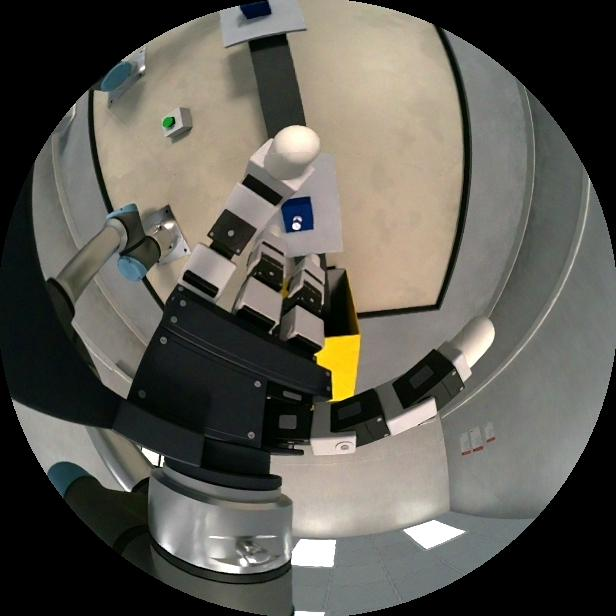

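Emit:
move(
  target=[0,0,0,0,0,0,-0.75,-0.1,-0.58,-0.7,0,0,0,0,-0.758,0.1,-0.58,-0.7,0,0,0,0,0.5,0.5,0,0,0.1328,0,0,0,-0.758,-0.1,-0.58,-0.7,0,0,0,0,-0.75,0.1,-0.58,-0.7,0,0,0,0,0.5,0.5],
  speed=0.2,
)

Emit:
execute_actions(
  actions=[
    [[0,0,0,0,0,0,-0.75,-0.1,-0.58,-0.7,0,0,0,0,-0.758,0.1,-0.58,-0.7,0,0,0,0,0.5,0.5,0,0,0,0,0,0,-0.738,0,-0.58,-0.7,0,0,0,0,-0.77,0,-0.58,-0.7,0,0,0,0,0.5,0.5],[0,0,0,0,0,0,-0.75,-0.1,-0.58,-0.7,0,0,0,0,-0.758,0.1,-0.58,-0.7,0,0,0,0,0.5,0.5,0,0,0,0,0,0,-0.738,0,-0.58,-0.7,0,0,0,0,-0.77,0,-0.58,-0.7,0,0,0,0,0.5,0.5],[0,0,0,0,0,0,-0.75,-0.1,-0.58,-0.7,0,0,0,0,-0.758,0.1,-0.58,-0.7,0,0,0,0,0.5,0.5,0,0,0,0,0,0,-0.738,0,-0.58,-0.7,0,0,0,0,-0.77,0,-0.58,-0.7,0,0,0,0,0.5,0.5],[0,0,0,0,0,0,-0.75,-0.1,-0.58,-0.7,0,0,0,0,-0.758,0.1,-0.58,-0.7,0,0,0,0,0.5,0.5,0,0,0,0,0,0,-0.738,0.23,-0.58,-0.7,0,0,0,0,-0.77,-0.23,-0.58,-0.7,0,0,0,0,0.5,0.5],[0,0,0,0,0,0,-0.75,-0.1,-0.58,-0.7,0,0,0,0,-0.758,0.1,-0.58,-0.7,0,0,0,0,0.5,0.5,0,0,0,0,0,0,-0.738,0.23,-0.58,-0.7,0,0,0,0,-0.77,-0.23,-0.58,-0.7,0,0,0,0,0.5,0.5],[0,0,0,0,0,0,-0.75,-0.1,-0.58,-0.7,0,0,0,0,-0.758,0.1,-0.58,-0.7,0,0,0,0,0.5,0.5,0,0,0,0,0,0,-0.838,0.23,-0.58,-0.7,0,0,0,0,-0.67,-0.23,-0.58,-0.7,0,0,0,0,0.5,0.5]],
    [[0,0,0,0,0,0,-0.75,-0.1,-0.58,-0.7,0,0,0,0,-0.758,0.1,-0.58,-0.7,0,0,0,0,0.5,0.5,0,0,0,0,0,0,-0.838,0,-0.58,-0.7,0,0,0,0,-0.67,0,-0.58,-0.7,0,0,0,0,0.5,0.5],[0,0,0,0,0,0,-0.75,-0.1,-0.58,-0.7,0,0,0,0,-0.758,0.1,-0.58,-0.7,0,0,0,0,0.5,0.5,0,0,0.0007,0,0,0,-0.738,0,-0.58,-0.7,0,0,0,0,-0.77,0,-0.58,-0.7,0,0,0,0,0.5,0.5],[0,0,0,0,0,0,-0.75,-0.1,-0.58,-0.7,0,0,0,0,-0.758,0.1,-0.58,-0.7,0,0,0,0,0.5,0.5,0,0,0.0007,0,0,0,-0.738,0,-0.58,-0.7,0,0,0,0,-0.77,0,-0.58,-0.7,0,0,0,0,0.5,0.5],[0,0,0,0,0,0,-0.75,-0.1,-0.58,-0.7,0,0,0,0,-0.758,0.1,-0.58,-0.7,0,0,0,0,0.5,0.5,0,0,0.0007,0,0,0,-0.738,0.23,-0.58,-0.7,0,0,0,0,-0.77,-0.23,-0.58,-0.7,0,0,0,0,0.5,0.5],[0,0,0,0,0,0,-0.75,-0.1,-0.58,-0.7,0,0,0,0,-0.758,0.1,-0.58,-0.7,0,0,0,0,0.5,0.5,0,0,0.0007,0,0,0,-0.738,0.23,-0.58,-0.7,0,0,0,0,-0.77,-0.23,-0.58,-0.7,0,0,0,0,0.5,0.5],[0,0,0,0,0,0,-0.75,-0.1,-0.58,-0.7,0,0,0,0,-0.758,0.1,-0.58,-0.7,0,0,0,0,0.5,0.5,0,0,0.0007,0,0,0,-0.838,0.23,-0.58,-0.7,0,0,0,0,-0.67,-0.23,-0.58,-0.7,0,0,0,0,0.5,0.5]],
    [[0,0,0,0,0,0,-0.75,-0.1,-0.58,-0.7,0,0,0,0,-0.758,0.1,-0.58,-0.7,0,0,0,0,0.5,0.5,0,0,0,0,0,0,-0.838,0,-0.58,-0.7,0,0,0,0,-0.67,0,-0.58,-0.7,0,0,0,0,0.5,0.5],[0,0,0,0,0,0,-0.75,-0.1,-0.58,-0.7,0,0,0,0,-0.758,0.1,-0.58,-0.7,0,0,0,0,0.5,0.5,0,0,0.0007,0,0,0,-0.738,0,-0.58,-0.7,0,0,0,0,-0.77,0,-0.58,-0.7,0,0,0,0,0.5,0.5],[0,0,0,0,0,0,-0.75,-0.1,-0.58,-0.7,0,0,0,0,-0.758,0.1,-0.58,-0.7,0,0,0,0,0.5,0.5,0,0,0.0007,0,0,0,-0.738,0,-0.58,-0.7,0,0,0,0,-0.77,0,-0.58,-0.7,0,0,0,0,0.5,0.5],[0,0,0,0,0,0,-0.75,-0.1,-0.58,-0.7,0,0,0,0,-0.758,0.1,-0.58,-0.7,0,0,0,0,0.5,0.5,0,0,0.0007,0,0,0,-0.738,0.23,-0.58,-0.7,0,0,0,0,-0.77,-0.23,-0.58,-0.7,0,0,0,0,0.5,0.5],[0,0,0,0,0,0,-0.75,-0.1,-0.58,-0.7,0,0,0,0,-0.758,0.1,-0.58,-0.7,0,0,0,0,0.5,0.5,0,0,0.0007,0,0,0,-0.738,0.23,-0.58,-0.7,0,0,0,0,-0.77,-0.23,-0.58,-0.7,0,0,0,0,0.5,0.5],[0,0,0,0,0,0,-0.75,-0.1,-0.58,-0.7,0,0,0,0,-0.758,0.1,-0.58,-0.7,0,0,0,0,0.5,0.5,0,0,0.0007,0,0,0,-0.838,0.23,-0.58,-0.7,0,0,0,0,-0.67,-0.23,-0.58,-0.7,0,0,0,0,0.5,0.5]],
    [[0,0,0,0,0,0,-0.75,-0.1,-0.58,-0.7,0,0,0,0,-0.758,0.1,-0.58,-0.7,0,0,0,0,0.5,0.5,0,0,0,0,0,0,-0.838,0,-0.58,-0.7,0,0,0,0,-0.67,0,-0.58,-0.7,0,0,0,0,0.5,0.5],[0,0,0,0,0,0,-0.75,-0.1,-0.58,-0.7,0,0,0,0,-0.758,0.1,-0.58,-0.7,0,0,0,0,0.5,0.5,0,0,0.0007,0,0,0,-0.738,0,-0.58,-0.7,0,0,0,0,-0.77,0,-0.58,-0.7,0,0,0,0,0.5,0.5],[0,0,0,0,0,0,-0.75,-0.1,-0.58,-0.7,0,0,0,0,-0.758,0.1,-0.58,-0.7,0,0,0,0,0.5,0.5,0,0,0.0007,0,0,0,-0.738,0,-0.58,-0.7,0,0,0,0,-0.77,0,-0.58,-0.7,0,0,0,0,0.5,0.5],[0,0,0,0,0,0,-0.75,-0.1,-0.58,-0.7,0,0,0,0,-0.758,0.1,-0.58,-0.7,0,0,0,0,0.5,0.5,0,0,0.0007,0,0,0,-0.738,0.23,-0.58,-0.7,0,0,0,0,-0.77,-0.23,-0.58,-0.7,0,0,0,0,0.5,0.5],[0,0,0,0,0,0,-0.75,-0.1,-0.58,-0.7,0,0,0,0,-0.758,0.1,-0.58,-0.7,0,0,0,0,0.5,0.5,0,0,0.0007,0,0,0,-0.738,0.23,-0.58,-0.7,0,0,0,0,-0.77,-0.23,-0.58,-0.7,0,0,0,0,0.5,0.5],[0,0,0,0,0,0,-0.75,-0.1,-0.58,-0.7,0,0,0,0,-0.758,0.1,-0.58,-0.7,0,0,0,0,0.5,0.5,0,0,0.0007,0,0,0,-0.838,0.23,-0.58,-0.7,0,0,0,0,-0.67,-0.23,-0.58,-0.7,0,0,0,0,0.5,0.5]],
    [[0,0,0,0,0,0,-0.75,-0.1,-0.58,-0.7,0,0,0,0,-0.758,0.1,-0.58,-0.7,0,0,0,0,0.5,0.5,0,0,0,0,0,0,-0.838,0,-0.58,-0.7,0,0,0,0,-0.67,0,-0.58,-0.7,0,0,0,0,0.5,0.5],[0,0,0,0,0,0,-0.75,-0.1,-0.58,-0.7,0,0,0,0,-0.758,0.1,-0.58,-0.7,0,0,0,0,0.5,0.5,0,0,0.0007,0,0,0,-0.738,0,-0.58,-0.7,0,0,0,0,-0.77,0,-0.58,-0.7,0,0,0,0,0.5,0.5],[0,0,0,0,0,0,-0.75,-0.1,-0.58,-0.7,0,0,0,0,-0.758,0.1,-0.58,-0.7,0,0,0,0,0.5,0.5,0,0,0.0007,0,0,0,-0.738,0,-0.58,-0.7,0,0,0,0,-0.77,0,-0.58,-0.7,0,0,0,0,0.5,0.5],[0,0,0,0,0,0,-0.75,-0.1,-0.58,-0.7,0,0,0,0,-0.758,0.1,-0.58,-0.7,0,0,0,0,0.5,0.5,0,0,0.0007,0,0,0,-0.738,0.23,-0.58,-0.7,0,0,0,0,-0.77,-0.23,-0.58,-0.7,0,0,0,0,0.5,0.5],[0,0,0,0,0,0,-0.75,-0.1,-0.58,-0.7,0,0,0,0,-0.758,0.1,-0.58,-0.7,0,0,0,0,0.5,0.5,0,0,0.0007,0,0,0,-0.738,0.23,-0.58,-0.7,0,0,0,0,-0.77,-0.23,-0.58,-0.7,0,0,0,0,0.5,0.5],[0,0,0,0,0,0,-0.75,-0.1,-0.58,-0.7,0,0,0,0,-0.758,0.1,-0.58,-0.7,0,0,0,0,0.5,0.5,0,0,0.0007,0,0,0,-0.838,0.23,-0.58,-0.7,0,0,0,0,-0.67,-0.23,-0.58,-0.7,0,0,0,0,0.5,0.5]],
    [[0,0,0,0,0,0,-0.75,-0.1,-0.58,-0.7,0,0,0,0,-0.758,0.1,-0.58,-0.7,0,0,0,0,0.5,0.5,0,0,0,0,0,0,-0.838,0,-0.58,-0.7,0,0,0,0,-0.67,0,-0.58,-0.7,0,0,0,0,0.5,0.5],[0,0,0,0,0,0,-0.75,-0.1,-0.58,-0.7,0,0,0,0,-0.758,0.1,-0.58,-0.7,0,0,0,0,0.5,0.5,0,0,0.0007,0,0,0,-0.738,0,-0.58,-0.7,0,0,0,0,-0.77,0,-0.58,-0.7,0,0,0,0,0.5,0.5],[0,0,0,0,0,0,-0.75,-0.1,-0.58,-0.7,0,0,0,0,-0.758,0.1,-0.58,-0.7,0,0,0,0,0.5,0.5,0,0,0.0007,0,0,0,-0.738,0,-0.58,-0.7,0,0,0,0,-0.77,0,-0.58,-0.7,0,0,0,0,0.5,0.5],[0,0,0,0,0,0,-0.75,-0.1,-0.58,-0.7,0,0,0,0,-0.758,0.1,-0.58,-0.7,0,0,0,0,0.5,0.5,0,0,0.0007,0,0,0,-0.738,0.23,-0.58,-0.7,0,0,0,0,-0.77,-0.23,-0.58,-0.7,0,0,0,0,0.5,0.5],[0,0,0,0,0,0,-0.75,-0.1,-0.58,-0.7,0,0,0,0,-0.758,0.1,-0.58,-0.7,0,0,0,0,0.5,0.5,0,0,0.0007,0,0,0,-0.738,0.23,-0.58,-0.7,0,0,0,0,-0.77,-0.23,-0.58,-0.7,0,0,0,0,0.5,0.5],[0,0,0,0,0,0,-0.75,-0.1,-0.58,-0.7,0,0,0,0,-0.758,0.1,-0.58,-0.7,0,0,0,0,0.5,0.5,0,0,0.0007,0,0,0,-0.838,0.23,-0.58,-0.7,0,0,0,0,-0.67,-0.23,-0.58,-0.7,0,0,0,0,0.5,0.5]],
    [[0,0,0,0,0,0,-0.75,-0.1,-0.58,-0.7,0,0,0,0,-0.758,0.1,-0.58,-0.7,0,0,0,0,0.5,0.5,0,0,0,0,0,0,-0.838,0,-0.58,-0.7,0,0,0,0,-0.67,0,-0.58,-0.7,0,0,0,0,0.5,0.5],[0,0,0,0,0,0,-0.75,-0.1,-0.58,-0.7,0,0,0,0,-0.758,0.1,-0.58,-0.7,0,0,0,0,0.5,0.5,0,0,0.0007,0,0,0,-0.738,0,-0.58,-0.7,0,0,0,0,-0.77,0,-0.58,-0.7,0,0,0,0,0.5,0.5],[0,0,0,0,0,0,-0.75,-0.1,-0.58,-0.7,0,0,0,0,-0.758,0.1,-0.58,-0.7,0,0,0,0,0.5,0.5,0,0,0.0007,0,0,0,-0.738,0,-0.58,-0.7,0,0,0,0,-0.77,0,-0.58,-0.7,0,0,0,0,0.5,0.5],[0,0,0,0,0,0,-0.75,-0.1,-0.58,-0.7,0,0,0,0,-0.758,0.1,-0.58,-0.7,0,0,0,0,0.5,0.5,0,0,0.0007,0,0,0,-0.738,0.23,-0.58,-0.7,0,0,0,0,-0.77,-0.23,-0.58,-0.7,0,0,0,0,0.5,0.5],[0,0,0,0,0,0,-0.75,-0.1,-0.58,-0.7,0,0,0,0,-0.758,0.1,-0.58,-0.7,0,0,0,0,0.5,0.5,0,0,0.0007,0,0,0,-0.738,0.23,-0.58,-0.7,0,0,0,0,-0.77,-0.23,-0.58,-0.7,0,0,0,0,0.5,0.5],[0,0,0,0,0,0,-0.75,-0.1,-0.58,-0.7,0,0,0,0,-0.758,0.1,-0.58,-0.7,0,0,0,0,0.5,0.5,0,0,0.0007,0,0,0,-0.838,0.23,-0.58,-0.7,0,0,0,0,-0.67,-0.23,-0.58,-0.7,0,0,0,0,0.5,0.5]],
    [[0,0,0,0,0,0,-0.75,-0.1,-0.58,-0.7,0,0,0,0,-0.758,0.1,-0.58,-0.7,0,0,0,0,0.5,0.5,0,0,0,0,0,0,-0.838,0,-0.58,-0.7,0,0,0,0,-0.67,0,-0.58,-0.7,0,0,0,0,0.5,0.5],[0,0,0,0,0,0,-0.75,-0.1,-0.58,-0.7,0,0,0,0,-0.758,0.1,-0.58,-0.7,0,0,0,0,0.5,0.5,0,0,0.0007,0,0,0,-0.738,0,-0.58,-0.7,0,0,0,0,-0.77,0,-0.58,-0.7,0,0,0,0,0.5,0.5],[0,0,0,0,0,0,-0.75,-0.1,-0.58,-0.7,0,0,0,0,-0.758,0.1,-0.58,-0.7,0,0,0,0,0.5,0.5,0,0,0.0007,0,0,0,-0.738,0,-0.58,-0.7,0,0,0,0,-0.77,0,-0.58,-0.7,0,0,0,0,0.5,0.5],[0,0,0,0,0,0,-0.75,-0.1,-0.58,-0.7,0,0,0,0,-0.758,0.1,-0.58,-0.7,0,0,0,0,0.5,0.5,0,0,0.0007,0,0,0,-0.738,0.23,-0.58,-0.7,0,0,0,0,-0.77,-0.23,-0.58,-0.7,0,0,0,0,0.5,0.5],[0,0,0,0,0,0,-0.75,-0.1,-0.58,-0.7,0,0,0,0,-0.758,0.1,-0.58,-0.7,0,0,0,0,0.5,0.5,0,0,0.0007,0,0,0,-0.738,0.23,-0.58,-0.7,0,0,0,0,-0.77,-0.23,-0.58,-0.7,0,0,0,0,0.5,0.5],[0,0,0,0,0,0,-0.75,-0.1,-0.58,-0.7,0,0,0,0,-0.758,0.1,-0.58,-0.7,0,0,0,0,0.5,0.5,0,0,0.0007,0,0,0,-0.838,0.23,-0.58,-0.7,0,0,0,0,-0.67,-0.23,-0.58,-0.7,0,0,0,0,0.5,0.5]],
  ],
)

Scene clock: 243.93 s.
left_arm: end_effector_position=(+0.5674, +0.1901, +0.5095) hand_goal=(-0.750, -0.100, -0.580, -0.700, +0.000, +0.000, +0.000, +0.000, -0.758, +0.100, -0.580, -0.700, +0.000, +0.000, +0.000, +0.000) hand_measured=(-0.746, -0.098, -0.582, -0.702, +0.000, +0.000, +0.000, +0.000, -0.758, +0.098, -0.578, -0.698, -0.006, +0.000, +0.000, -0.002) hand_current_ma=(+3, +0, -1, -2, +0, +0, +0, +0, +0, -1, +1, +1, -6, +0, +0, -1) hand_state=(goal, goal, goal, goal, goal, goal, goal, goal, goal, goal, goal, goal, goal, goal, goal, goal) hand_current_limit=0.50 hand_speed=0.50 end_effector_quat_wxyz=(+0.000, +1.000, -0.017, +0.000) | right_arm: end_effector_position=(+0.6404, +0.0475, +0.4246) hand_goal=(-0.758, -0.100, -0.580, -0.700, +0.000, +0.000, +0.000, +0.000, -0.750, +0.100, -0.580, -0.700, +0.000, +0.000, +0.000, +0.000) hand_measured=(-0.754, -0.098, -0.576, -0.698, -0.002, +0.000, +0.000, -0.002, -0.750, +0.098, -0.582, -0.704, -0.006, +0.000, +0.000, -0.002) hand_current_ma=(+1, +0, +1, +1, +0, +0, +0, +0, +0, +0, +0, -1, -3, +0, +0, -1) hand_state=(goal, goal, goal, goal, goal, goal, goal, goal, goal, goal, goal, goal, goal, goal, goal, goal) hand_current_limit=0.50 hand_speed=0.50 end_effector_quat_wxyz=(+0.000, +0.438, +0.899, +0.000)
Joint positions: left_arm=[-2.456 -1.931 -0.738 -2.044 1.57 2.291] | right_arm=[-0.217 -1.434 1.254 -1.391 -1.571 5.403]
Joint torques (N m): left_arm=[-12.08 30.72 31.48 -0.35 2.99 2.78] | right_arm=[-6.88 -41.72 -15.19 -4.06 1.95 -2.65]
Wrist force (N): left_arm=[0.3 -0.2 -0.2] | right_arm=[-0.1 -0.2 -0.4]
Wrist torque (N m): left_arm=[0.12 -0.02 0.04] | right_arm=[0.11 0.00 0.09]
Wrist force, peak (N): left_arm=[-0.1 -0.5 -0.3] | right_arm=[0.0 -0.4 1.1]
Hand target: left_arm +0.5674, +0.1901, +0.5095; +0.000, +1.000, -0.017, +0.000 | right_arm +0.6404, +0.0475, +0.4245; +0.000, +0.438, +0.899, +0.000
Off the commanded pose: left_arm 0.000 m, 0 deg | right_arm 0.000 m, 0 deg.
move: done

Scene clock: 248.13 s.
left_arm: end_effector_position=(+0.5674, +0.1901, +0.5095) hand_goal=(-0.750, -0.100, -0.580, -0.700, +0.000, +0.000, +0.000, +0.000, -0.758, +0.100, -0.580, -0.700, +0.000, +0.000, +0.000, +0.000) hand_measured=(-0.746, -0.098, -0.582, -0.702, +0.000, +0.000, +0.000, +0.000, -0.758, +0.098, -0.578, -0.698, -0.006, +0.000, +0.000, -0.002) hand_current_ma=(+3, +0, -1, -2, +0, +0, +0, +0, +0, -1, +1, +1, -6, +0, +0, -1) hand_state=(goal, goal, goal, goal, goal, goal, goal, goal, goal, goal, goal, goal, goal, goal, goal, goal) hand_current_limit=0.50 hand_speed=0.50 end_effector_quat_wxyz=(+0.000, +1.000, -0.017, +0.000) | right_arm: end_effector_position=(+0.6404, +0.0475, +0.4216) hand_goal=(-0.838, +0.230, -0.580, -0.700, +0.000, +0.000, +0.000, +0.000, -0.670, -0.230, -0.580, -0.700, +0.000, +0.000, +0.000, +0.000) hand_measured=(-0.818, +0.104, -0.576, -0.698, -0.002, +0.000, +0.000, -0.002, -0.686, -0.106, -0.584, -0.702, -0.006, +0.000, +0.000, -0.002) hand_current_ma=(+19, -275, +2, +0, +0, +0, +0, +0, -15, +271, -1, -1, -3, +0, +0, -1) hand_state=(goal, blocked, goal, goal, goal, goal, goal, goal, goal, blocked, goal, goal, goal, goal, goal, goal) hand_current_limit=0.50 hand_speed=0.50 end_effector_quat_wxyz=(+0.000, +0.438, +0.899, +0.000)
Joint positions: left_arm=[-2.456 -1.931 -0.738 -2.044 1.57 2.291] | right_arm=[-0.217 -1.436 1.263 -1.399 -1.571 5.403]
Joint torques (N m): left_arm=[-11.73 29.38 31.78 -0.41 2.72 2.58] | right_arm=[-5.48 -41.44 -15.39 -4.13 1.03 -2.37]
Wrist force (N): left_arm=[0.0 -0.3 -0.2] | right_arm=[-0.3 0.0 -0.2]
Wrist torque (N m): left_arm=[0.11 0.02 0.01] | right_arm=[0.11 0.02 0.09]
Wrist force, peak (N): left_arm=[0.1 -0.4 -0.3] | right_arm=[-0.3 -0.2 2.7]
Hand target: left_arm +0.5674, +0.1901, +0.5095; +0.000, +1.000, -0.017, +0.000 | right_arm +0.6404, +0.0475, +0.4216; +0.000, +0.438, +0.899, +0.000
Off the commanded pose: left_arm 0.000 m, 0 deg | right_arm 0.000 m, 0 deg.

Emit:
execute_actions(
  actions=[
    [[0,0,0,0,0,0,-0.75,-0.1,-0.58,-0.7,0,0,0,0,-0.758,0.1,-0.58,-0.7,0,0,0,0,0.5,0.5,0,0,0,0,0,0,-0.838,0,-0.58,-0.7,0,0,0,0,-0.67,0,-0.58,-0.7,0,0,0,0,0.5,0.5],[0,0,0,0,0,0,-0.75,-0.1,-0.58,-0.7,0,0,0,0,-0.758,0.1,-0.58,-0.7,0,0,0,0,0.5,0.5,0,0,0.0007,0,0,0,-0.738,0,-0.58,-0.7,0,0,0,0,-0.77,0,-0.58,-0.7,0,0,0,0,0.5,0.5],[0,0,0,0,0,0,-0.75,-0.1,-0.58,-0.7,0,0,0,0,-0.758,0.1,-0.58,-0.7,0,0,0,0,0.5,0.5,0,0,0.0007,0,0,0,-0.738,0,-0.58,-0.7,0,0,0,0,-0.77,0,-0.58,-0.7,0,0,0,0,0.5,0.5],[0,0,0,0,0,0,-0.75,-0.1,-0.58,-0.7,0,0,0,0,-0.758,0.1,-0.58,-0.7,0,0,0,0,0.5,0.5,0,0,0.0007,0,0,0,-0.738,0.23,-0.58,-0.7,0,0,0,0,-0.77,-0.23,-0.58,-0.7,0,0,0,0,0.5,0.5],[0,0,0,0,0,0,-0.75,-0.1,-0.58,-0.7,0,0,0,0,-0.758,0.1,-0.58,-0.7,0,0,0,0,0.5,0.5,0,0,0.0007,0,0,0,-0.738,0.23,-0.58,-0.7,0,0,0,0,-0.77,-0.23,-0.58,-0.7,0,0,0,0,0.5,0.5],[0,0,0,0,0,0,-0.75,-0.1,-0.58,-0.7,0,0,0,0,-0.758,0.1,-0.58,-0.7,0,0,0,0,0.5,0.5,0,0,0.0007,0,0,0,-0.838,0.23,-0.58,-0.7,0,0,0,0,-0.67,-0.23,-0.58,-0.7,0,0,0,0,0.5,0.5]],
    [[0,0,0,0,0,0,-0.75,-0.1,-0.58,-0.7,0,0,0,0,-0.758,0.1,-0.58,-0.7,0,0,0,0,0.5,0.5,0,0,0,0,0,0,-0.838,0,-0.58,-0.7,0,0,0,0,-0.67,0,-0.58,-0.7,0,0,0,0,0.5,0.5],[0,0,0,0,0,0,-0.75,-0.1,-0.58,-0.7,0,0,0,0,-0.758,0.1,-0.58,-0.7,0,0,0,0,0.5,0.5,0,0,0.0007,0,0,0,-0.738,0,-0.58,-0.7,0,0,0,0,-0.77,0,-0.58,-0.7,0,0,0,0,0.5,0.5],[0,0,0,0,0,0,-0.75,-0.1,-0.58,-0.7,0,0,0,0,-0.758,0.1,-0.58,-0.7,0,0,0,0,0.5,0.5,0,0,0.0007,0,0,0,-0.738,0,-0.58,-0.7,0,0,0,0,-0.77,0,-0.58,-0.7,0,0,0,0,0.5,0.5],[0,0,0,0,0,0,-0.75,-0.1,-0.58,-0.7,0,0,0,0,-0.758,0.1,-0.58,-0.7,0,0,0,0,0.5,0.5,0,0,0.0007,0,0,0,-0.738,0.23,-0.58,-0.7,0,0,0,0,-0.77,-0.23,-0.58,-0.7,0,0,0,0,0.5,0.5],[0,0,0,0,0,0,-0.75,-0.1,-0.58,-0.7,0,0,0,0,-0.758,0.1,-0.58,-0.7,0,0,0,0,0.5,0.5,0,0,0.0007,0,0,0,-0.738,0.23,-0.58,-0.7,0,0,0,0,-0.77,-0.23,-0.58,-0.7,0,0,0,0,0.5,0.5],[0,0,0,0,0,0,-0.75,-0.1,-0.58,-0.7,0,0,0,0,-0.758,0.1,-0.58,-0.7,0,0,0,0,0.5,0.5,0,0,0.0007,0,0,0,-0.838,0.23,-0.58,-0.7,0,0,0,0,-0.67,-0.23,-0.58,-0.7,0,0,0,0,0.5,0.5]],
    [[0,0,0,0,0,0,-0.75,-0.1,-0.58,-0.7,0,0,0,0,-0.758,0.1,-0.58,-0.7,0,0,0,0,0.5,0.5,0,0,0,0,0,0,-0.838,0,-0.58,-0.7,0,0,0,0,-0.67,0,-0.58,-0.7,0,0,0,0,0.5,0.5],[0,0,0,0,0,0,-0.75,-0.1,-0.58,-0.7,0,0,0,0,-0.758,0.1,-0.58,-0.7,0,0,0,0,0.5,0.5,0,0,0.0007,0,0,0,-0.738,0,-0.58,-0.7,0,0,0,0,-0.77,0,-0.58,-0.7,0,0,0,0,0.5,0.5],[0,0,0,0,0,0,-0.75,-0.1,-0.58,-0.7,0,0,0,0,-0.758,0.1,-0.58,-0.7,0,0,0,0,0.5,0.5,0,0,0.0007,0,0,0,-0.738,0,-0.58,-0.7,0,0,0,0,-0.77,0,-0.58,-0.7,0,0,0,0,0.5,0.5],[0,0,0,0,0,0,-0.75,-0.1,-0.58,-0.7,0,0,0,0,-0.758,0.1,-0.58,-0.7,0,0,0,0,0.5,0.5,0,0,0.0007,0,0,0,-0.738,0.23,-0.58,-0.7,0,0,0,0,-0.77,-0.23,-0.58,-0.7,0,0,0,0,0.5,0.5],[0,0,0,0,0,0,-0.75,-0.1,-0.58,-0.7,0,0,0,0,-0.758,0.1,-0.58,-0.7,0,0,0,0,0.5,0.5,0,0,0.0007,0,0,0,-0.738,0.23,-0.58,-0.7,0,0,0,0,-0.77,-0.23,-0.58,-0.7,0,0,0,0,0.5,0.5],[0,0,0,0,0,0,-0.75,-0.1,-0.58,-0.7,0,0,0,0,-0.758,0.1,-0.58,-0.7,0,0,0,0,0.5,0.5,0,0,0.0007,0,0,0,-0.838,0.23,-0.58,-0.7,0,0,0,0,-0.67,-0.23,-0.58,-0.7,0,0,0,0,0.5,0.5]],
    [[0,0,0,0,0,0,-0.75,-0.1,-0.58,-0.7,0,0,0,0,-0.758,0.1,-0.58,-0.7,0,0,0,0,0.5,0.5,0,0,0,0,0,0,-0.838,0,-0.58,-0.7,0,0,0,0,-0.67,0,-0.58,-0.7,0,0,0,0,0.5,0.5],[0,0,0,0,0,0,-0.75,-0.1,-0.58,-0.7,0,0,0,0,-0.758,0.1,-0.58,-0.7,0,0,0,0,0.5,0.5,0,0,0.0007,0,0,0,-0.738,0,-0.58,-0.7,0,0,0,0,-0.77,0,-0.58,-0.7,0,0,0,0,0.5,0.5],[0,0,0,0,0,0,-0.75,-0.1,-0.58,-0.7,0,0,0,0,-0.758,0.1,-0.58,-0.7,0,0,0,0,0.5,0.5,0,0,0.0007,0,0,0,-0.738,0,-0.58,-0.7,0,0,0,0,-0.77,0,-0.58,-0.7,0,0,0,0,0.5,0.5],[0,0,0,0,0,0,-0.75,-0.1,-0.58,-0.7,0,0,0,0,-0.758,0.1,-0.58,-0.7,0,0,0,0,0.5,0.5,0,0,0.0007,0,0,0,-0.738,0.23,-0.58,-0.7,0,0,0,0,-0.77,-0.23,-0.58,-0.7,0,0,0,0,0.5,0.5],[0,0,0,0,0,0,-0.75,-0.1,-0.58,-0.7,0,0,0,0,-0.758,0.1,-0.58,-0.7,0,0,0,0,0.5,0.5,0,0,0.0007,0,0,0,-0.738,0.23,-0.58,-0.7,0,0,0,0,-0.77,-0.23,-0.58,-0.7,0,0,0,0,0.5,0.5],[0,0,0,0,0,0,-0.75,-0.1,-0.58,-0.7,0,0,0,0,-0.758,0.1,-0.58,-0.7,0,0,0,0,0.5,0.5,0,0,0.0007,0,0,0,-0.838,0.23,-0.58,-0.7,0,0,0,0,-0.67,-0.23,-0.58,-0.7,0,0,0,0,0.5,0.5]],
    [[0,0,0,0,0,0,-0.75,-0.1,-0.58,-0.7,0,0,0,0,-0.758,0.1,-0.58,-0.7,0,0,0,0,0.5,0.5,0,0,0,0,0,0,-0.838,0,-0.58,-0.7,0,0,0,0,-0.67,0,-0.58,-0.7,0,0,0,0,0.5,0.5],[0,0,0,0,0,0,-0.75,-0.1,-0.58,-0.7,0,0,0,0,-0.758,0.1,-0.58,-0.7,0,0,0,0,0.5,0.5,0,0,0.0006,0,0,0,-0.738,0,-0.58,-0.7,0,0,0,0,-0.77,0,-0.58,-0.7,0,0,0,0,0.5,0.5],[0,0,0,0,0,0,-0.75,-0.1,-0.58,-0.7,0,0,0,0,-0.758,0.1,-0.58,-0.7,0,0,0,0,0.5,0.5,0,0,0.0006,0,0,0,-0.738,0,-0.58,-0.7,0,0,0,0,-0.77,0,-0.58,-0.7,0,0,0,0,0.5,0.5],[0,0,0,0,0,0,-0.75,-0.1,-0.58,-0.7,0,0,0,0,-0.758,0.1,-0.58,-0.7,0,0,0,0,0.5,0.5,0,0,0.0006,0,0,0,-0.738,0.23,-0.58,-0.7,0,0,0,0,-0.77,-0.23,-0.58,-0.7,0,0,0,0,0.5,0.5],[0,0,0,0,0,0,-0.75,-0.1,-0.58,-0.7,0,0,0,0,-0.758,0.1,-0.58,-0.7,0,0,0,0,0.5,0.5,0,0,0.0006,0,0,0,-0.738,0.23,-0.58,-0.7,0,0,0,0,-0.77,-0.23,-0.58,-0.7,0,0,0,0,0.5,0.5],[0,0,0,0,0,0,-0.75,-0.1,-0.58,-0.7,0,0,0,0,-0.758,0.1,-0.58,-0.7,0,0,0,0,0.5,0.5,0,0,0.0006,0,0,0,-0.838,0.23,-0.58,-0.7,0,0,0,0,-0.67,-0.23,-0.58,-0.7,0,0,0,0,0.5,0.5]],
  ],
)

Scene clock: 252.93 s.
left_arm: end_effector_position=(+0.5674, +0.1901, +0.5095) hand_goal=(-0.750, -0.100, -0.580, -0.700, +0.000, +0.000, +0.000, +0.000, -0.758, +0.100, -0.580, -0.700, +0.000, +0.000, +0.000, +0.000) hand_measured=(-0.746, -0.098, -0.582, -0.702, +0.000, +0.000, +0.000, +0.000, -0.758, +0.098, -0.578, -0.698, -0.006, +0.000, +0.000, -0.002) hand_current_ma=(+3, +0, -1, -2, +0, +0, +0, +0, +0, -1, +1, +1, -6, +0, +0, -1) hand_state=(goal, goal, goal, goal, goal, goal, goal, goal, goal, goal, goal, goal, goal, goal, goal, goal) hand_current_limit=0.50 hand_speed=0.50 end_effector_quat_wxyz=(+0.000, +1.000, -0.017, +0.000) | right_arm: end_effector_position=(+0.6404, +0.0475, +0.4195) hand_goal=(-0.838, +0.230, -0.580, -0.700, +0.000, +0.000, +0.000, +0.000, -0.670, -0.230, -0.580, -0.700, +0.000, +0.000, +0.000, +0.000) hand_measured=(-0.756, +0.084, -0.556, -0.690, -0.002, +0.000, +0.000, -0.002, -0.750, -0.084, -0.600, -0.712, -0.006, +0.000, +0.000, -0.002) hand_current_ma=(+193, -350, +24, +7, +0, +0, +0, +0, -185, +352, -19, -8, -3, +0, +0, -1) hand_state=(blocked, blocked, blocked, goal, goal, goal, goal, goal, blocked, blocked, blocked, goal, goal, goal, goal, goal) hand_current_limit=0.50 hand_speed=0.50 end_effector_quat_wxyz=(+0.000, +0.438, +0.899, +0.000)
Joint positions: left_arm=[-2.456 -1.931 -0.738 -2.044 1.57 2.291] | right_arm=[-0.217 -1.437 1.269 -1.404 -1.571 5.403]
Joint torques (N m): left_arm=[-12.58 30.1 32.26 -0.21 2.67 2.55] | right_arm=[-5.1 -40.23 -14.24 -4.02 -0.1 -2.45]
Wrist force (N): left_arm=[0.1 -0.4 -0.2] | right_arm=[0.1 0.0 -1.9]
Wrist torque (N m): left_arm=[0.10 0.01 0.02] | right_arm=[0.26 0.01 0.12]
Wrist force, peak (N): left_arm=[0.2 -0.6 0.1] | right_arm=[0.3 -0.2 -2.3]
Hand target: left_arm +0.5674, +0.1901, +0.5095; +0.000, +1.000, -0.017, +0.000 | right_arm +0.6404, +0.0475, +0.4195; +0.000, +0.438, +0.899, +0.000
Off the commanded pose: left_arm 0.000 m, 0 deg | right_arm 0.000 m, 0 deg.

Emit:
execute_actions(
  actions=[
    [[0,0,0,0,0,0,-0.75,-0.1,-0.58,-0.7,0,0,0,0,-0.758,0.1,-0.58,-0.7,0,0,0,0,0.5,0.5,0,0,0,0,0,0,-0.8,-0.05,-0.58,-0.7,0,0,0,0,-0.708,0.05,-0.58,-0.7,0,0,0,0,0.5,0.5],[0,0,0,0,0,0,-0.75,-0.1,-0.58,-0.7,0,0,0,0,-0.758,0.1,-0.58,-0.7,0,0,0,0,0.5,0.5,0,0,0,0,0,0,-0.758,-0.1,-0.58,-0.7,0,0,0,0,-0.75,0.1,-0.58,-0.7,0,0,0,0,0.5,0.5]],
  ],
)

Emit:
move(
  target=[0,0,0,0,0,0,-0.75,-0.1,-0.58,-0.7,0,0,0,0,-0.758,0.1,-0.58,-0.7,0,0,0,0,0.5,0.5,0,0,-0.1412,0,0,0,-0.758,-0.1,-0.58,-0.7,0,0,0,0,-0.75,0.1,-0.58,-0.7,0,0,0,0,0.5,0.5],
  speed=0.15,
  cameras=["cam_line", "cam_right_wrist"],
)

Emit:
zoom_image(
  camera="cam_right_wrist",
  region=[246, 180, 326, 260],
)

Emit:
zoom_image(
  camera="cam_line",
  region=[434, 230, 464, 260],
)

Scene clock: 254.17 s.
left_arm: end_effector_position=(+0.5674, +0.1901, +0.5095) hand_goal=(-0.750, -0.100, -0.580, -0.700, +0.000, +0.000, +0.000, +0.000, -0.758, +0.100, -0.580, -0.700, +0.000, +0.000, +0.000, +0.000) hand_measured=(-0.746, -0.098, -0.582, -0.702, +0.000, +0.000, +0.000, +0.000, -0.758, +0.098, -0.578, -0.698, -0.006, +0.000, +0.000, -0.002) hand_current_ma=(+3, +0, -1, -2, +0, +0, +0, +0, +0, -1, +1, +1, -6, +0, +0, -1) hand_state=(goal, goal, goal, goal, goal, goal, goal, goal, goal, goal, goal, goal, goal, goal, goal, goal) hand_current_limit=0.50 hand_speed=0.50 end_effector_quat_wxyz=(+0.000, +1.000, -0.017, +0.000) | right_arm: end_effector_position=(+0.6404, +0.0475, +0.4195) hand_goal=(-0.758, -0.100, -0.580, -0.700, +0.000, +0.000, +0.000, +0.000, -0.750, +0.100, -0.580, -0.700, +0.000, +0.000, +0.000, +0.000) hand_measured=(-0.754, -0.098, -0.576, -0.698, -0.002, +0.000, +0.000, -0.002, -0.750, +0.098, -0.582, -0.704, -0.006, +0.000, +0.000, -0.002) hand_current_ma=(+1, +0, +1, +1, +0, +0, +0, +0, +0, +0, -1, -1, -3, +0, +0, -1) hand_state=(goal, goal, goal, goal, goal, goal, goal, goal, goal, goal, goal, goal, goal, goal, goal, goal) hand_current_limit=0.50 hand_speed=0.50 end_effector_quat_wxyz=(+0.000, +0.438, +0.899, +0.000)
Joint positions: left_arm=[-2.456 -1.931 -0.738 -2.044 1.57 2.291] | right_arm=[-0.217 -1.437 1.269 -1.404 -1.571 5.403]
Joint torques (N m): left_arm=[-12.37 29.62 32.57 -0.33 2.59 2.3] | right_arm=[-5.14 -38.77 -18.01 -3.89 -0.33 -2.52]
Wrist force (N): left_arm=[0.0 -0.3 -0.2] | right_arm=[-0.2 0.0 -0.2]
Wrist torque (N m): left_arm=[0.12 0.02 0.01] | right_arm=[0.10 -0.01 0.10]
Wrist force, peak (N): left_arm=[0.3 -0.5 -0.1] | right_arm=[0.1 -0.2 -2.3]
Hand target: left_arm +0.5674, +0.1901, +0.5095; +0.000, +1.000, -0.017, +0.000 | right_arm +0.6404, +0.0475, +0.4195; +0.000, +0.438, +0.899, +0.000
Off the commanded pose: left_arm 0.000 m, 0 deg | right_arm 0.000 m, 0 deg.

Scene clock: 255.40 s.
left_arm: end_effector_position=(+0.5674, +0.1901, +0.5095) hand_goal=(-0.750, -0.100, -0.580, -0.700, +0.000, +0.000, +0.000, +0.000, -0.758, +0.100, -0.580, -0.700, +0.000, +0.000, +0.000, +0.000) hand_measured=(-0.746, -0.098, -0.582, -0.702, +0.000, +0.000, +0.000, +0.000, -0.758, +0.098, -0.578, -0.698, -0.006, +0.000, +0.000, -0.002) hand_current_ma=(+3, +0, -1, -2, +0, +0, +0, +0, +0, -1, +1, +1, -6, +0, +0, -1) hand_state=(goal, goal, goal, goal, goal, goal, goal, goal, goal, goal, goal, goal, goal, goal, goal, goal) hand_current_limit=0.50 hand_speed=0.50 end_effector_quat_wxyz=(+0.000, +1.000, -0.017, +0.000) | right_arm: end_effector_position=(+0.6403, +0.0476, +0.5042) hand_goal=(-0.758, -0.100, -0.580, -0.700, +0.000, +0.000, +0.000, +0.000, -0.750, +0.100, -0.580, -0.700, +0.000, +0.000, +0.000, +0.000) hand_measured=(-0.754, -0.098, -0.576, -0.698, -0.002, +0.000, +0.000, -0.002, -0.750, +0.098, -0.582, -0.704, -0.006, +0.000, +0.000, -0.002) hand_current_ma=(+1, +0, +1, +1, +0, +0, +0, +0, +0, +0, -1, -1, -3, +0, +0, -1) hand_state=(goal, goal, goal, goal, goal, goal, goal, goal, goal, goal, goal, goal, goal, goal, goal, goal) hand_current_limit=0.50 hand_speed=0.50 end_effector_quat_wxyz=(+0.001, +0.438, +0.899, +0.000)
Joint positions: left_arm=[-2.456 -1.931 -0.738 -2.044 1.57 2.291] | right_arm=[-0.217 -1.374 0.97 -1.167 -1.571 5.403]
Joint torques (N m): left_arm=[-11.46 30.72 32.06 -0.15 2.88 2.58] | right_arm=[8.64 -22.92 -27.85 -0.7 -1.44 2.35]
Wrist force (N): left_arm=[0.1 -0.1 -0.2] | right_arm=[0.0 0.2 0.0]
Wrist torque (N m): left_arm=[0.14 0.00 0.02] | right_arm=[0.12 -0.02 0.17]
Wrist force, peak (N): left_arm=[0.0 -0.5 0.1] | right_arm=[0.1 -0.2 -0.9]
Hand target: left_arm +0.5674, +0.1901, +0.5095; +0.000, +1.000, -0.017, +0.000 | right_arm +0.6403, +0.0476, +0.5042; +0.000, +0.438, +0.899, +0.000
Off the commanded pose: left_arm 0.000 m, 0 deg | right_arm 0.000 m, 0 deg.
move: done
camera_calibration:
cam_right_wrist: T_world_to_cam=[[0.981991, -0.188837, -0.00591304, -0.58427], [-0.129408, -0.69509, 0.70718, -0.277745], [-0.137652, -0.693679, -0.707009, 0.597681], [0, 0, 0, 1]] pos_world=[0.620078, 0.111209, 0.615527]
Images, in order (width x height): cam_line 896x504, cam_right_wrist 616x616.

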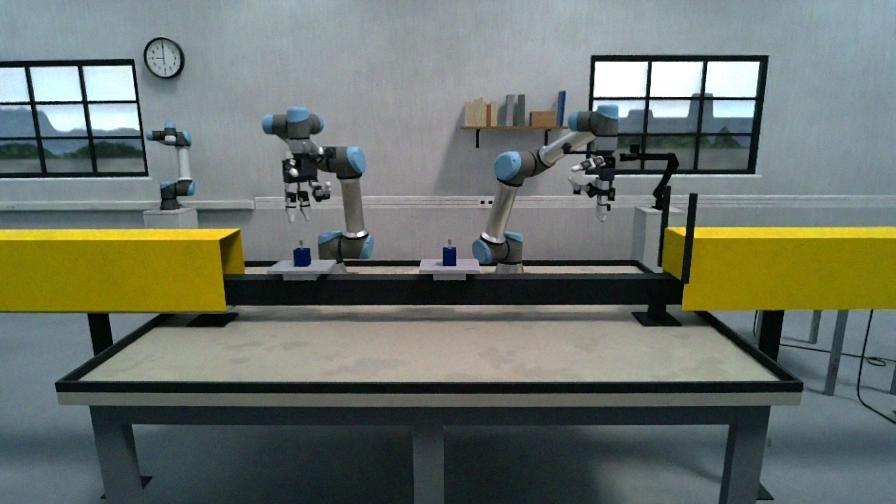

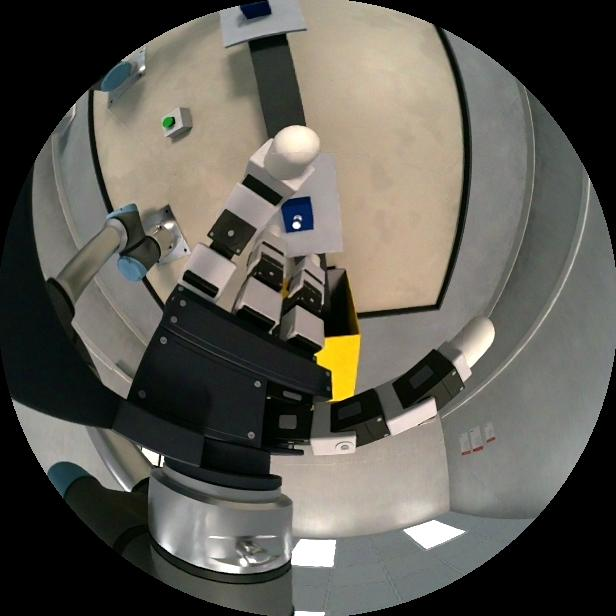

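Scaled by 6.300 from the camera's 616x616 image, which has a finer 880x880 frame.

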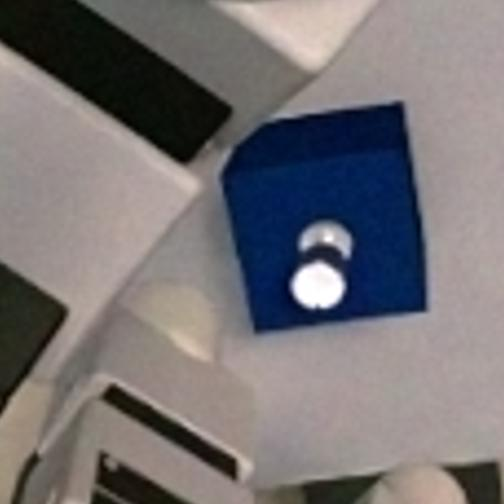

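Scaled by 16.800 from the camera's 896x504 image, which has a finer 1280x720 frame.

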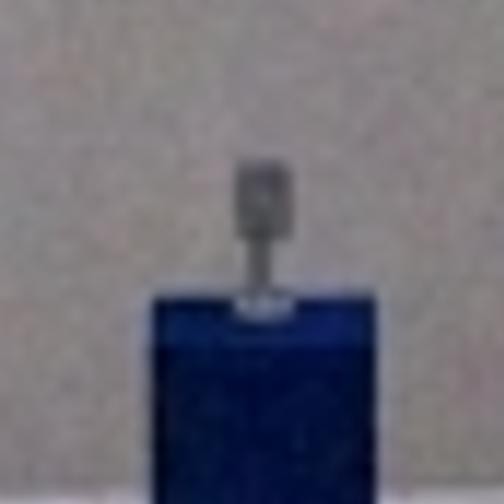

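Emit:
wait(
  seconds=10,
)

Emit:
wait(
  seconds=10,
)

Emit:
wait(
  seconds=2.5,
  cameras=["cam_line"],
)

Emit:
wait(
  seconds=1.2,
  cameras=["cam_line"],
)

Emit:
wait(
  seconds=1.2,
  cameras=["cam_line", "cam_right_wrist"],
)

Emit:
zoom_image(
  camera="cam_right_wrist",
  region=[246, 180, 326, 260],
)

Scene clock: 265.70 s.
left_arm: end_effector_position=(+0.5674, +0.1901, +0.5095) hand_goal=(-0.750, -0.100, -0.580, -0.700, +0.000, +0.000, +0.000, +0.000, -0.758, +0.100, -0.580, -0.700, +0.000, +0.000, +0.000, +0.000) hand_measured=(-0.746, -0.098, -0.582, -0.702, +0.000, +0.000, +0.000, +0.000, -0.758, +0.098, -0.578, -0.698, -0.006, +0.000, +0.000, -0.002) hand_current_ma=(+3, +0, -1, -2, +0, +0, +0, +0, +0, -1, +1, +1, -6, +0, +0, -1) hand_state=(goal, goal, goal, goal, goal, goal, goal, goal, goal, goal, goal, goal, goal, goal, goal, goal) hand_current_limit=0.50 hand_speed=0.50 end_effector_quat_wxyz=(+0.000, +1.000, -0.017, +0.000) | right_arm: end_effector_position=(+0.6403, +0.0476, +0.5042) hand_goal=(-0.758, -0.100, -0.580, -0.700, +0.000, +0.000, +0.000, +0.000, -0.750, +0.100, -0.580, -0.700, +0.000, +0.000, +0.000, +0.000) hand_measured=(-0.754, -0.098, -0.576, -0.698, -0.002, +0.000, +0.000, -0.002, -0.750, +0.098, -0.582, -0.704, -0.006, +0.000, +0.000, -0.002) hand_current_ma=(+1, +0, +1, +1, +0, +0, +0, +0, +0, +0, -1, -1, -3, +0, +0, -1) hand_state=(goal, goal, goal, goal, goal, goal, goal, goal, goal, goal, goal, goal, goal, goal, goal, goal) hand_current_limit=0.50 hand_speed=0.50 end_effector_quat_wxyz=(+0.000, +0.438, +0.899, +0.000)
Joint positions: left_arm=[-2.456 -1.931 -0.738 -2.044 1.57 2.291] | right_arm=[-0.217 -1.374 0.97 -1.167 -1.571 5.403]
Joint torques (N m): left_arm=[-11.81 30.49 31.75 -0.19 2.75 2.28] | right_arm=[8.32 -23.25 -27.92 -0.69 -1.38 2.54]
Wrist force (N): left_arm=[0.2 -0.1 -0.1] | right_arm=[0.2 -0.1 -0.5]
Wrist torque (N m): left_arm=[0.13 -0.01 0.02] | right_arm=[0.12 -0.03 0.18]
Wrist force, peak (N): left_arm=[0.1 -0.6 0.1] | right_arm=[0.2 -0.1 -0.5]
Hand target: left_arm +0.5674, +0.1901, +0.5095; +0.000, +1.000, -0.017, +0.000 | right_arm +0.6403, +0.0476, +0.5042; +0.000, +0.438, +0.899, +0.000
Off the commanded pose: left_arm 0.000 m, 0 deg | right_arm 0.000 m, 0 deg.
wait: 10.00 s; at rest from the start

Scene clock: 275.70 s.
left_arm: end_effector_position=(+0.5674, +0.1901, +0.5095) hand_goal=(-0.750, -0.100, -0.580, -0.700, +0.000, +0.000, +0.000, +0.000, -0.758, +0.100, -0.580, -0.700, +0.000, +0.000, +0.000, +0.000) hand_measured=(-0.746, -0.098, -0.582, -0.702, +0.000, +0.000, +0.000, +0.000, -0.758, +0.098, -0.578, -0.698, -0.006, +0.000, +0.000, -0.002) hand_current_ma=(+3, +0, -1, -2, +0, +0, +0, +0, +0, -1, +1, +1, -6, +0, +0, -1) hand_state=(goal, goal, goal, goal, goal, goal, goal, goal, goal, goal, goal, goal, goal, goal, goal, goal) hand_current_limit=0.50 hand_speed=0.50 end_effector_quat_wxyz=(+0.000, +1.000, -0.017, +0.000) | right_arm: end_effector_position=(+0.6403, +0.0476, +0.5042) hand_goal=(-0.758, -0.100, -0.580, -0.700, +0.000, +0.000, +0.000, +0.000, -0.750, +0.100, -0.580, -0.700, +0.000, +0.000, +0.000, +0.000) hand_measured=(-0.754, -0.098, -0.576, -0.698, -0.002, +0.000, +0.000, -0.002, -0.750, +0.098, -0.582, -0.704, -0.006, +0.000, +0.000, -0.002) hand_current_ma=(+1, +0, +1, +1, +0, +0, +0, +0, +0, +0, -1, -1, -3, +0, +0, -1) hand_state=(goal, goal, goal, goal, goal, goal, goal, goal, goal, goal, goal, goal, goal, goal, goal, goal) hand_current_limit=0.50 hand_speed=0.50 end_effector_quat_wxyz=(+0.000, +0.438, +0.899, +0.000)
Joint positions: left_arm=[-2.456 -1.931 -0.738 -2.044 1.57 2.291] | right_arm=[-0.217 -1.374 0.97 -1.167 -1.571 5.403]
Joint torques (N m): left_arm=[-11.65 30.8 31.08 -0.28 2.48 2.24] | right_arm=[8.08 -22.66 -27.79 -0.74 -1.28 2.28]
Wrist force (N): left_arm=[-0.1 -0.3 -0.1] | right_arm=[-0.1 0.4 0.0]
Wrist torque (N m): left_arm=[0.11 0.04 0.00] | right_arm=[0.13 -0.01 0.16]
Wrist force, peak (N): left_arm=[0.3 -0.4 -0.3] | right_arm=[-0.1 -0.1 -0.7]
Hand target: left_arm +0.5674, +0.1901, +0.5095; +0.000, +1.000, -0.017, +0.000 | right_arm +0.6403, +0.0476, +0.5042; +0.000, +0.438, +0.899, +0.000
Off the commanded pose: left_arm 0.000 m, 0 deg | right_arm 0.000 m, 0 deg.
wait: 10.00 s; at rest by 0.17 s

Scene clock: 278.20 s.
left_arm: end_effector_position=(+0.5674, +0.1901, +0.5095) hand_goal=(-0.750, -0.100, -0.580, -0.700, +0.000, +0.000, +0.000, +0.000, -0.758, +0.100, -0.580, -0.700, +0.000, +0.000, +0.000, +0.000) hand_measured=(-0.746, -0.098, -0.582, -0.702, +0.000, +0.000, +0.000, +0.000, -0.758, +0.098, -0.578, -0.698, -0.006, +0.000, +0.000, -0.002) hand_current_ma=(+3, +0, -1, -2, +0, +0, +0, +0, +0, -1, +1, +1, -6, +0, +0, -1) hand_state=(goal, goal, goal, goal, goal, goal, goal, goal, goal, goal, goal, goal, goal, goal, goal, goal) hand_current_limit=0.50 hand_speed=0.50 end_effector_quat_wxyz=(+0.000, +1.000, -0.017, +0.000) | right_arm: end_effector_position=(+0.6403, +0.0476, +0.5042) hand_goal=(-0.758, -0.100, -0.580, -0.700, +0.000, +0.000, +0.000, +0.000, -0.750, +0.100, -0.580, -0.700, +0.000, +0.000, +0.000, +0.000) hand_measured=(-0.754, -0.098, -0.576, -0.698, -0.002, +0.000, +0.000, -0.002, -0.750, +0.098, -0.582, -0.704, -0.006, +0.000, +0.000, -0.002) hand_current_ma=(+1, +0, +1, +1, +0, +0, +0, +0, +0, +0, -1, -1, -3, +0, +0, -1) hand_state=(goal, goal, goal, goal, goal, goal, goal, goal, goal, goal, goal, goal, goal, goal, goal, goal) hand_current_limit=0.50 hand_speed=0.50 end_effector_quat_wxyz=(+0.000, +0.438, +0.899, +0.000)
Joint positions: left_arm=[-2.456 -1.931 -0.738 -2.044 1.57 2.291] | right_arm=[-0.217 -1.374 0.97 -1.167 -1.571 5.403]
Joint torques (N m): left_arm=[-11.29 30.66 31.3 -0.25 2.53 1.95] | right_arm=[8.08 -22.98 -27.75 -0.74 -1.32 2.22]
Wrist force (N): left_arm=[0.1 -0.3 -0.3] | right_arm=[-0.2 0.1 0.0]
Wrist torque (N m): left_arm=[0.13 0.00 0.03] | right_arm=[0.10 0.00 0.16]
Wrist force, peak (N): left_arm=[-0.1 -0.7 -0.2] | right_arm=[0.4 0.3 -0.2]
Hand target: left_arm +0.5674, +0.1901, +0.5095; +0.000, +1.000, -0.017, +0.000 | right_arm +0.6403, +0.0476, +0.5042; +0.000, +0.438, +0.899, +0.000
Off the commanded pose: left_arm 0.000 m, 0 deg | right_arm 0.000 m, 0 deg.
wait: 2.50 s; at rest by 0.17 s
Images, in order (width x height): cam_line 896x504.

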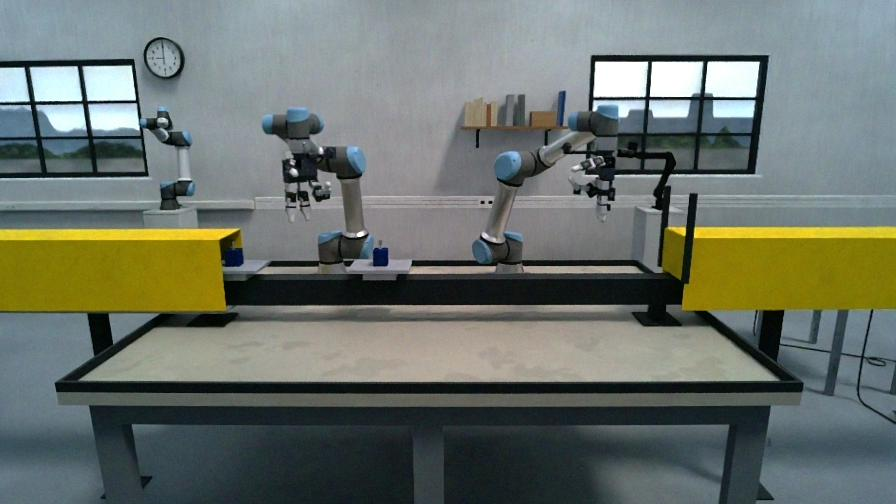

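Scene clock: 279.40 s.
left_arm: end_effector_position=(+0.5674, +0.1901, +0.5095) hand_goal=(-0.750, -0.100, -0.580, -0.700, +0.000, +0.000, +0.000, +0.000, -0.758, +0.100, -0.580, -0.700, +0.000, +0.000, +0.000, +0.000) hand_measured=(-0.746, -0.098, -0.582, -0.702, +0.000, +0.000, +0.000, +0.000, -0.758, +0.098, -0.578, -0.698, -0.006, +0.000, +0.000, -0.002) hand_current_ma=(+3, +0, -1, -2, +0, +0, +0, +0, +0, -1, +1, +1, -6, +0, +0, -1) hand_state=(goal, goal, goal, goal, goal, goal, goal, goal, goal, goal, goal, goal, goal, goal, goal, goal) hand_current_limit=0.50 hand_speed=0.50 end_effector_quat_wxyz=(+0.000, +1.000, -0.017, +0.000) | right_arm: end_effector_position=(+0.6403, +0.0476, +0.5042) hand_goal=(-0.758, -0.100, -0.580, -0.700, +0.000, +0.000, +0.000, +0.000, -0.750, +0.100, -0.580, -0.700, +0.000, +0.000, +0.000, +0.000) hand_measured=(-0.754, -0.098, -0.576, -0.698, -0.002, +0.000, +0.000, -0.002, -0.750, +0.098, -0.582, -0.704, -0.006, +0.000, +0.000, -0.002) hand_current_ma=(+1, +0, +1, +1, +0, +0, +0, +0, +0, +0, -1, -1, -3, +0, +0, -1) hand_state=(goal, goal, goal, goal, goal, goal, goal, goal, goal, goal, goal, goal, goal, goal, goal, goal) hand_current_limit=0.50 hand_speed=0.50 end_effector_quat_wxyz=(+0.000, +0.438, +0.899, +0.000)
Joint positions: left_arm=[-2.456 -1.931 -0.738 -2.044 1.57 2.291] | right_arm=[-0.217 -1.374 0.97 -1.167 -1.571 5.403]
Joint torques (N m): left_arm=[-11.5 30.23 31.65 -0.31 2.45 2.15] | right_arm=[8.06 -22.56 -27.51 -0.68 -1.26 2.19]
Wrist force (N): left_arm=[0.1 -0.4 0.0] | right_arm=[0.0 -0.2 -0.2]
Wrist torque (N m): left_arm=[0.08 0.01 0.02] | right_arm=[0.08 -0.03 0.17]
Wrist force, peak (N): left_arm=[0.0 -0.4 -0.3] | right_arm=[-0.2 0.1 -0.4]
Hand target: left_arm +0.5674, +0.1901, +0.5095; +0.000, +1.000, -0.017, +0.000 | right_arm +0.6403, +0.0476, +0.5042; +0.000, +0.438, +0.899, +0.000
Off the commanded pose: left_arm 0.000 m, 0 deg | right_arm 0.000 m, 0 deg.
wait: 1.20 s; at rest by 0.17 s
Images, in order (width x height): cam_line 896x504.

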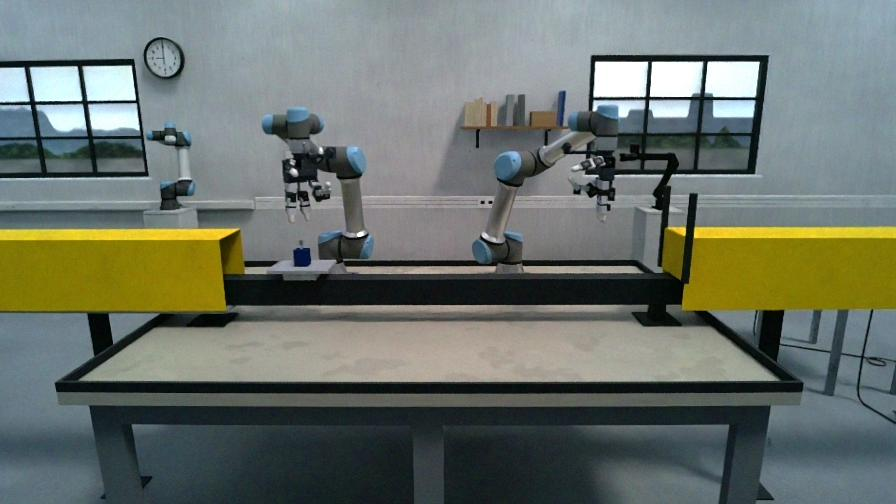

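Scene clock: 280.60 s.
left_arm: end_effector_position=(+0.5674, +0.1901, +0.5095) hand_goal=(-0.750, -0.100, -0.580, -0.700, +0.000, +0.000, +0.000, +0.000, -0.758, +0.100, -0.580, -0.700, +0.000, +0.000, +0.000, +0.000) hand_measured=(-0.746, -0.098, -0.582, -0.702, +0.000, +0.000, +0.000, +0.000, -0.758, +0.098, -0.578, -0.698, -0.006, +0.000, +0.000, -0.002) hand_current_ma=(+3, +0, -1, -2, +0, +0, +0, +0, +0, -1, +1, +1, -6, +0, +0, -1) hand_state=(goal, goal, goal, goal, goal, goal, goal, goal, goal, goal, goal, goal, goal, goal, goal, goal) hand_current_limit=0.50 hand_speed=0.50 end_effector_quat_wxyz=(+0.000, +1.000, -0.017, +0.000) | right_arm: end_effector_position=(+0.6403, +0.0476, +0.5042) hand_goal=(-0.758, -0.100, -0.580, -0.700, +0.000, +0.000, +0.000, +0.000, -0.750, +0.100, -0.580, -0.700, +0.000, +0.000, +0.000, +0.000) hand_measured=(-0.754, -0.098, -0.576, -0.698, -0.002, +0.000, +0.000, -0.002, -0.750, +0.098, -0.582, -0.704, -0.006, +0.000, +0.000, -0.002) hand_current_ma=(+1, +0, +1, +1, +0, +0, +0, +0, +0, +0, -1, -1, -3, +0, +0, -1) hand_state=(goal, goal, goal, goal, goal, goal, goal, goal, goal, goal, goal, goal, goal, goal, goal, goal) hand_current_limit=0.50 hand_speed=0.50 end_effector_quat_wxyz=(+0.000, +0.438, +0.899, +0.000)
Joint positions: left_arm=[-2.456 -1.931 -0.738 -2.044 1.57 2.291] | right_arm=[-0.217 -1.374 0.97 -1.167 -1.571 5.403]
Joint torques (N m): left_arm=[-11.69 30.32 31.3 -0.35 2.41 2.17] | right_arm=[7.73 -23.03 -27.92 -0.77 -1.26 2.22]
Wrist force (N): left_arm=[0.0 -0.2 -0.1] | right_arm=[-0.2 0.2 -0.4]
Wrist torque (N m): left_arm=[0.13 0.02 0.01] | right_arm=[0.15 0.01 0.16]
Wrist force, peak (N): left_arm=[0.4 -0.1 -0.2] | right_arm=[-0.2 0.2 -0.4]
Hand target: left_arm +0.5674, +0.1901, +0.5095; +0.000, +1.000, -0.017, +0.000 | right_arm +0.6403, +0.0476, +0.5042; +0.000, +0.438, +0.899, +0.000
Off the commanded pose: left_arm 0.000 m, 0 deg | right_arm 0.000 m, 0 deg.
wait: 1.20 s; at rest by 0.17 s
camera_calibration:
cam_right_wrist: T_world_to_cam=[[0.981977, -0.188905, -0.00598286, -0.584211], [-0.129405, -0.695081, 0.707189, -0.277753], [-0.13775, -0.69367, -0.706999, 0.597735], [0, 0, 0, 1]] pos_world=[0.620077, 0.11121, 0.615527]
Images, in order (width x height): cam_line 896x504, cam_right_wrist 616x616.

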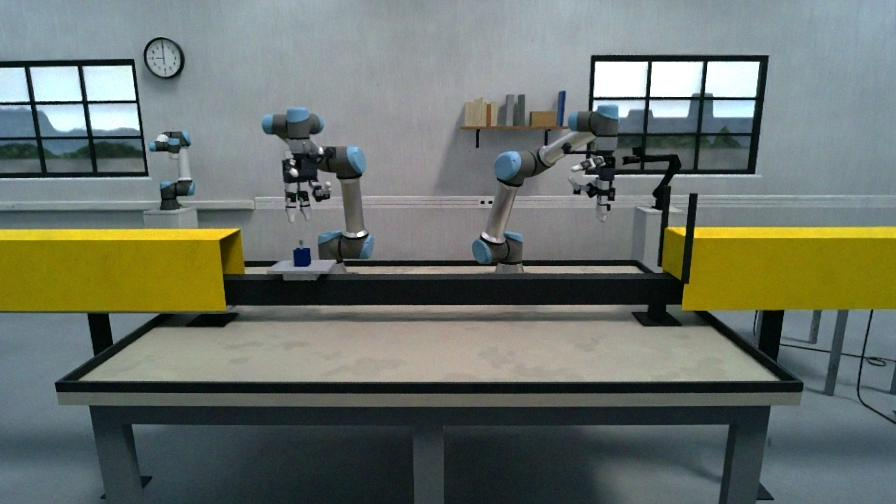

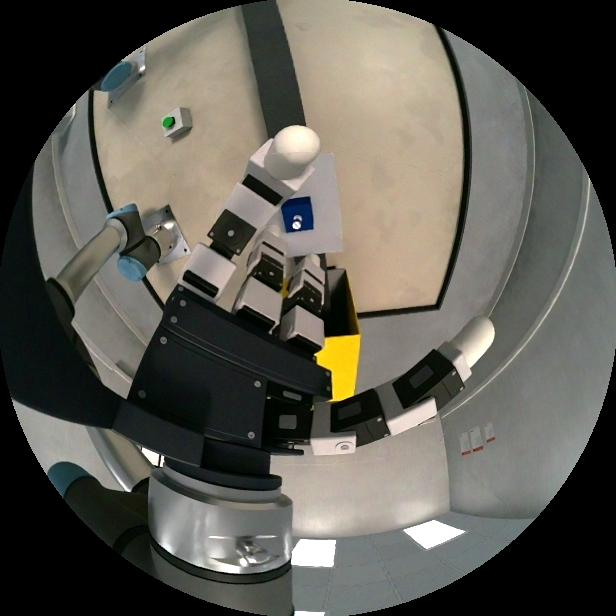

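Scaled by 6.300 from the camera's 616x616 image, which has a finer 880x880 frame.

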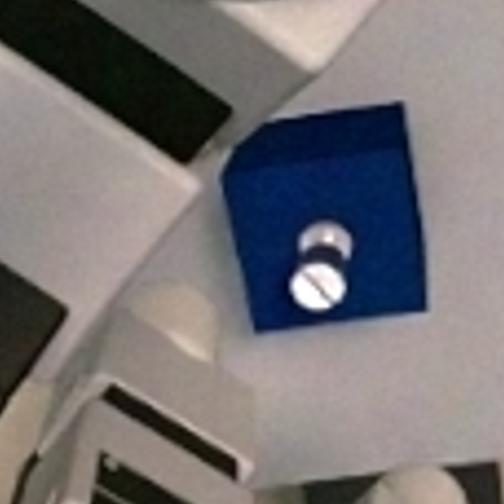

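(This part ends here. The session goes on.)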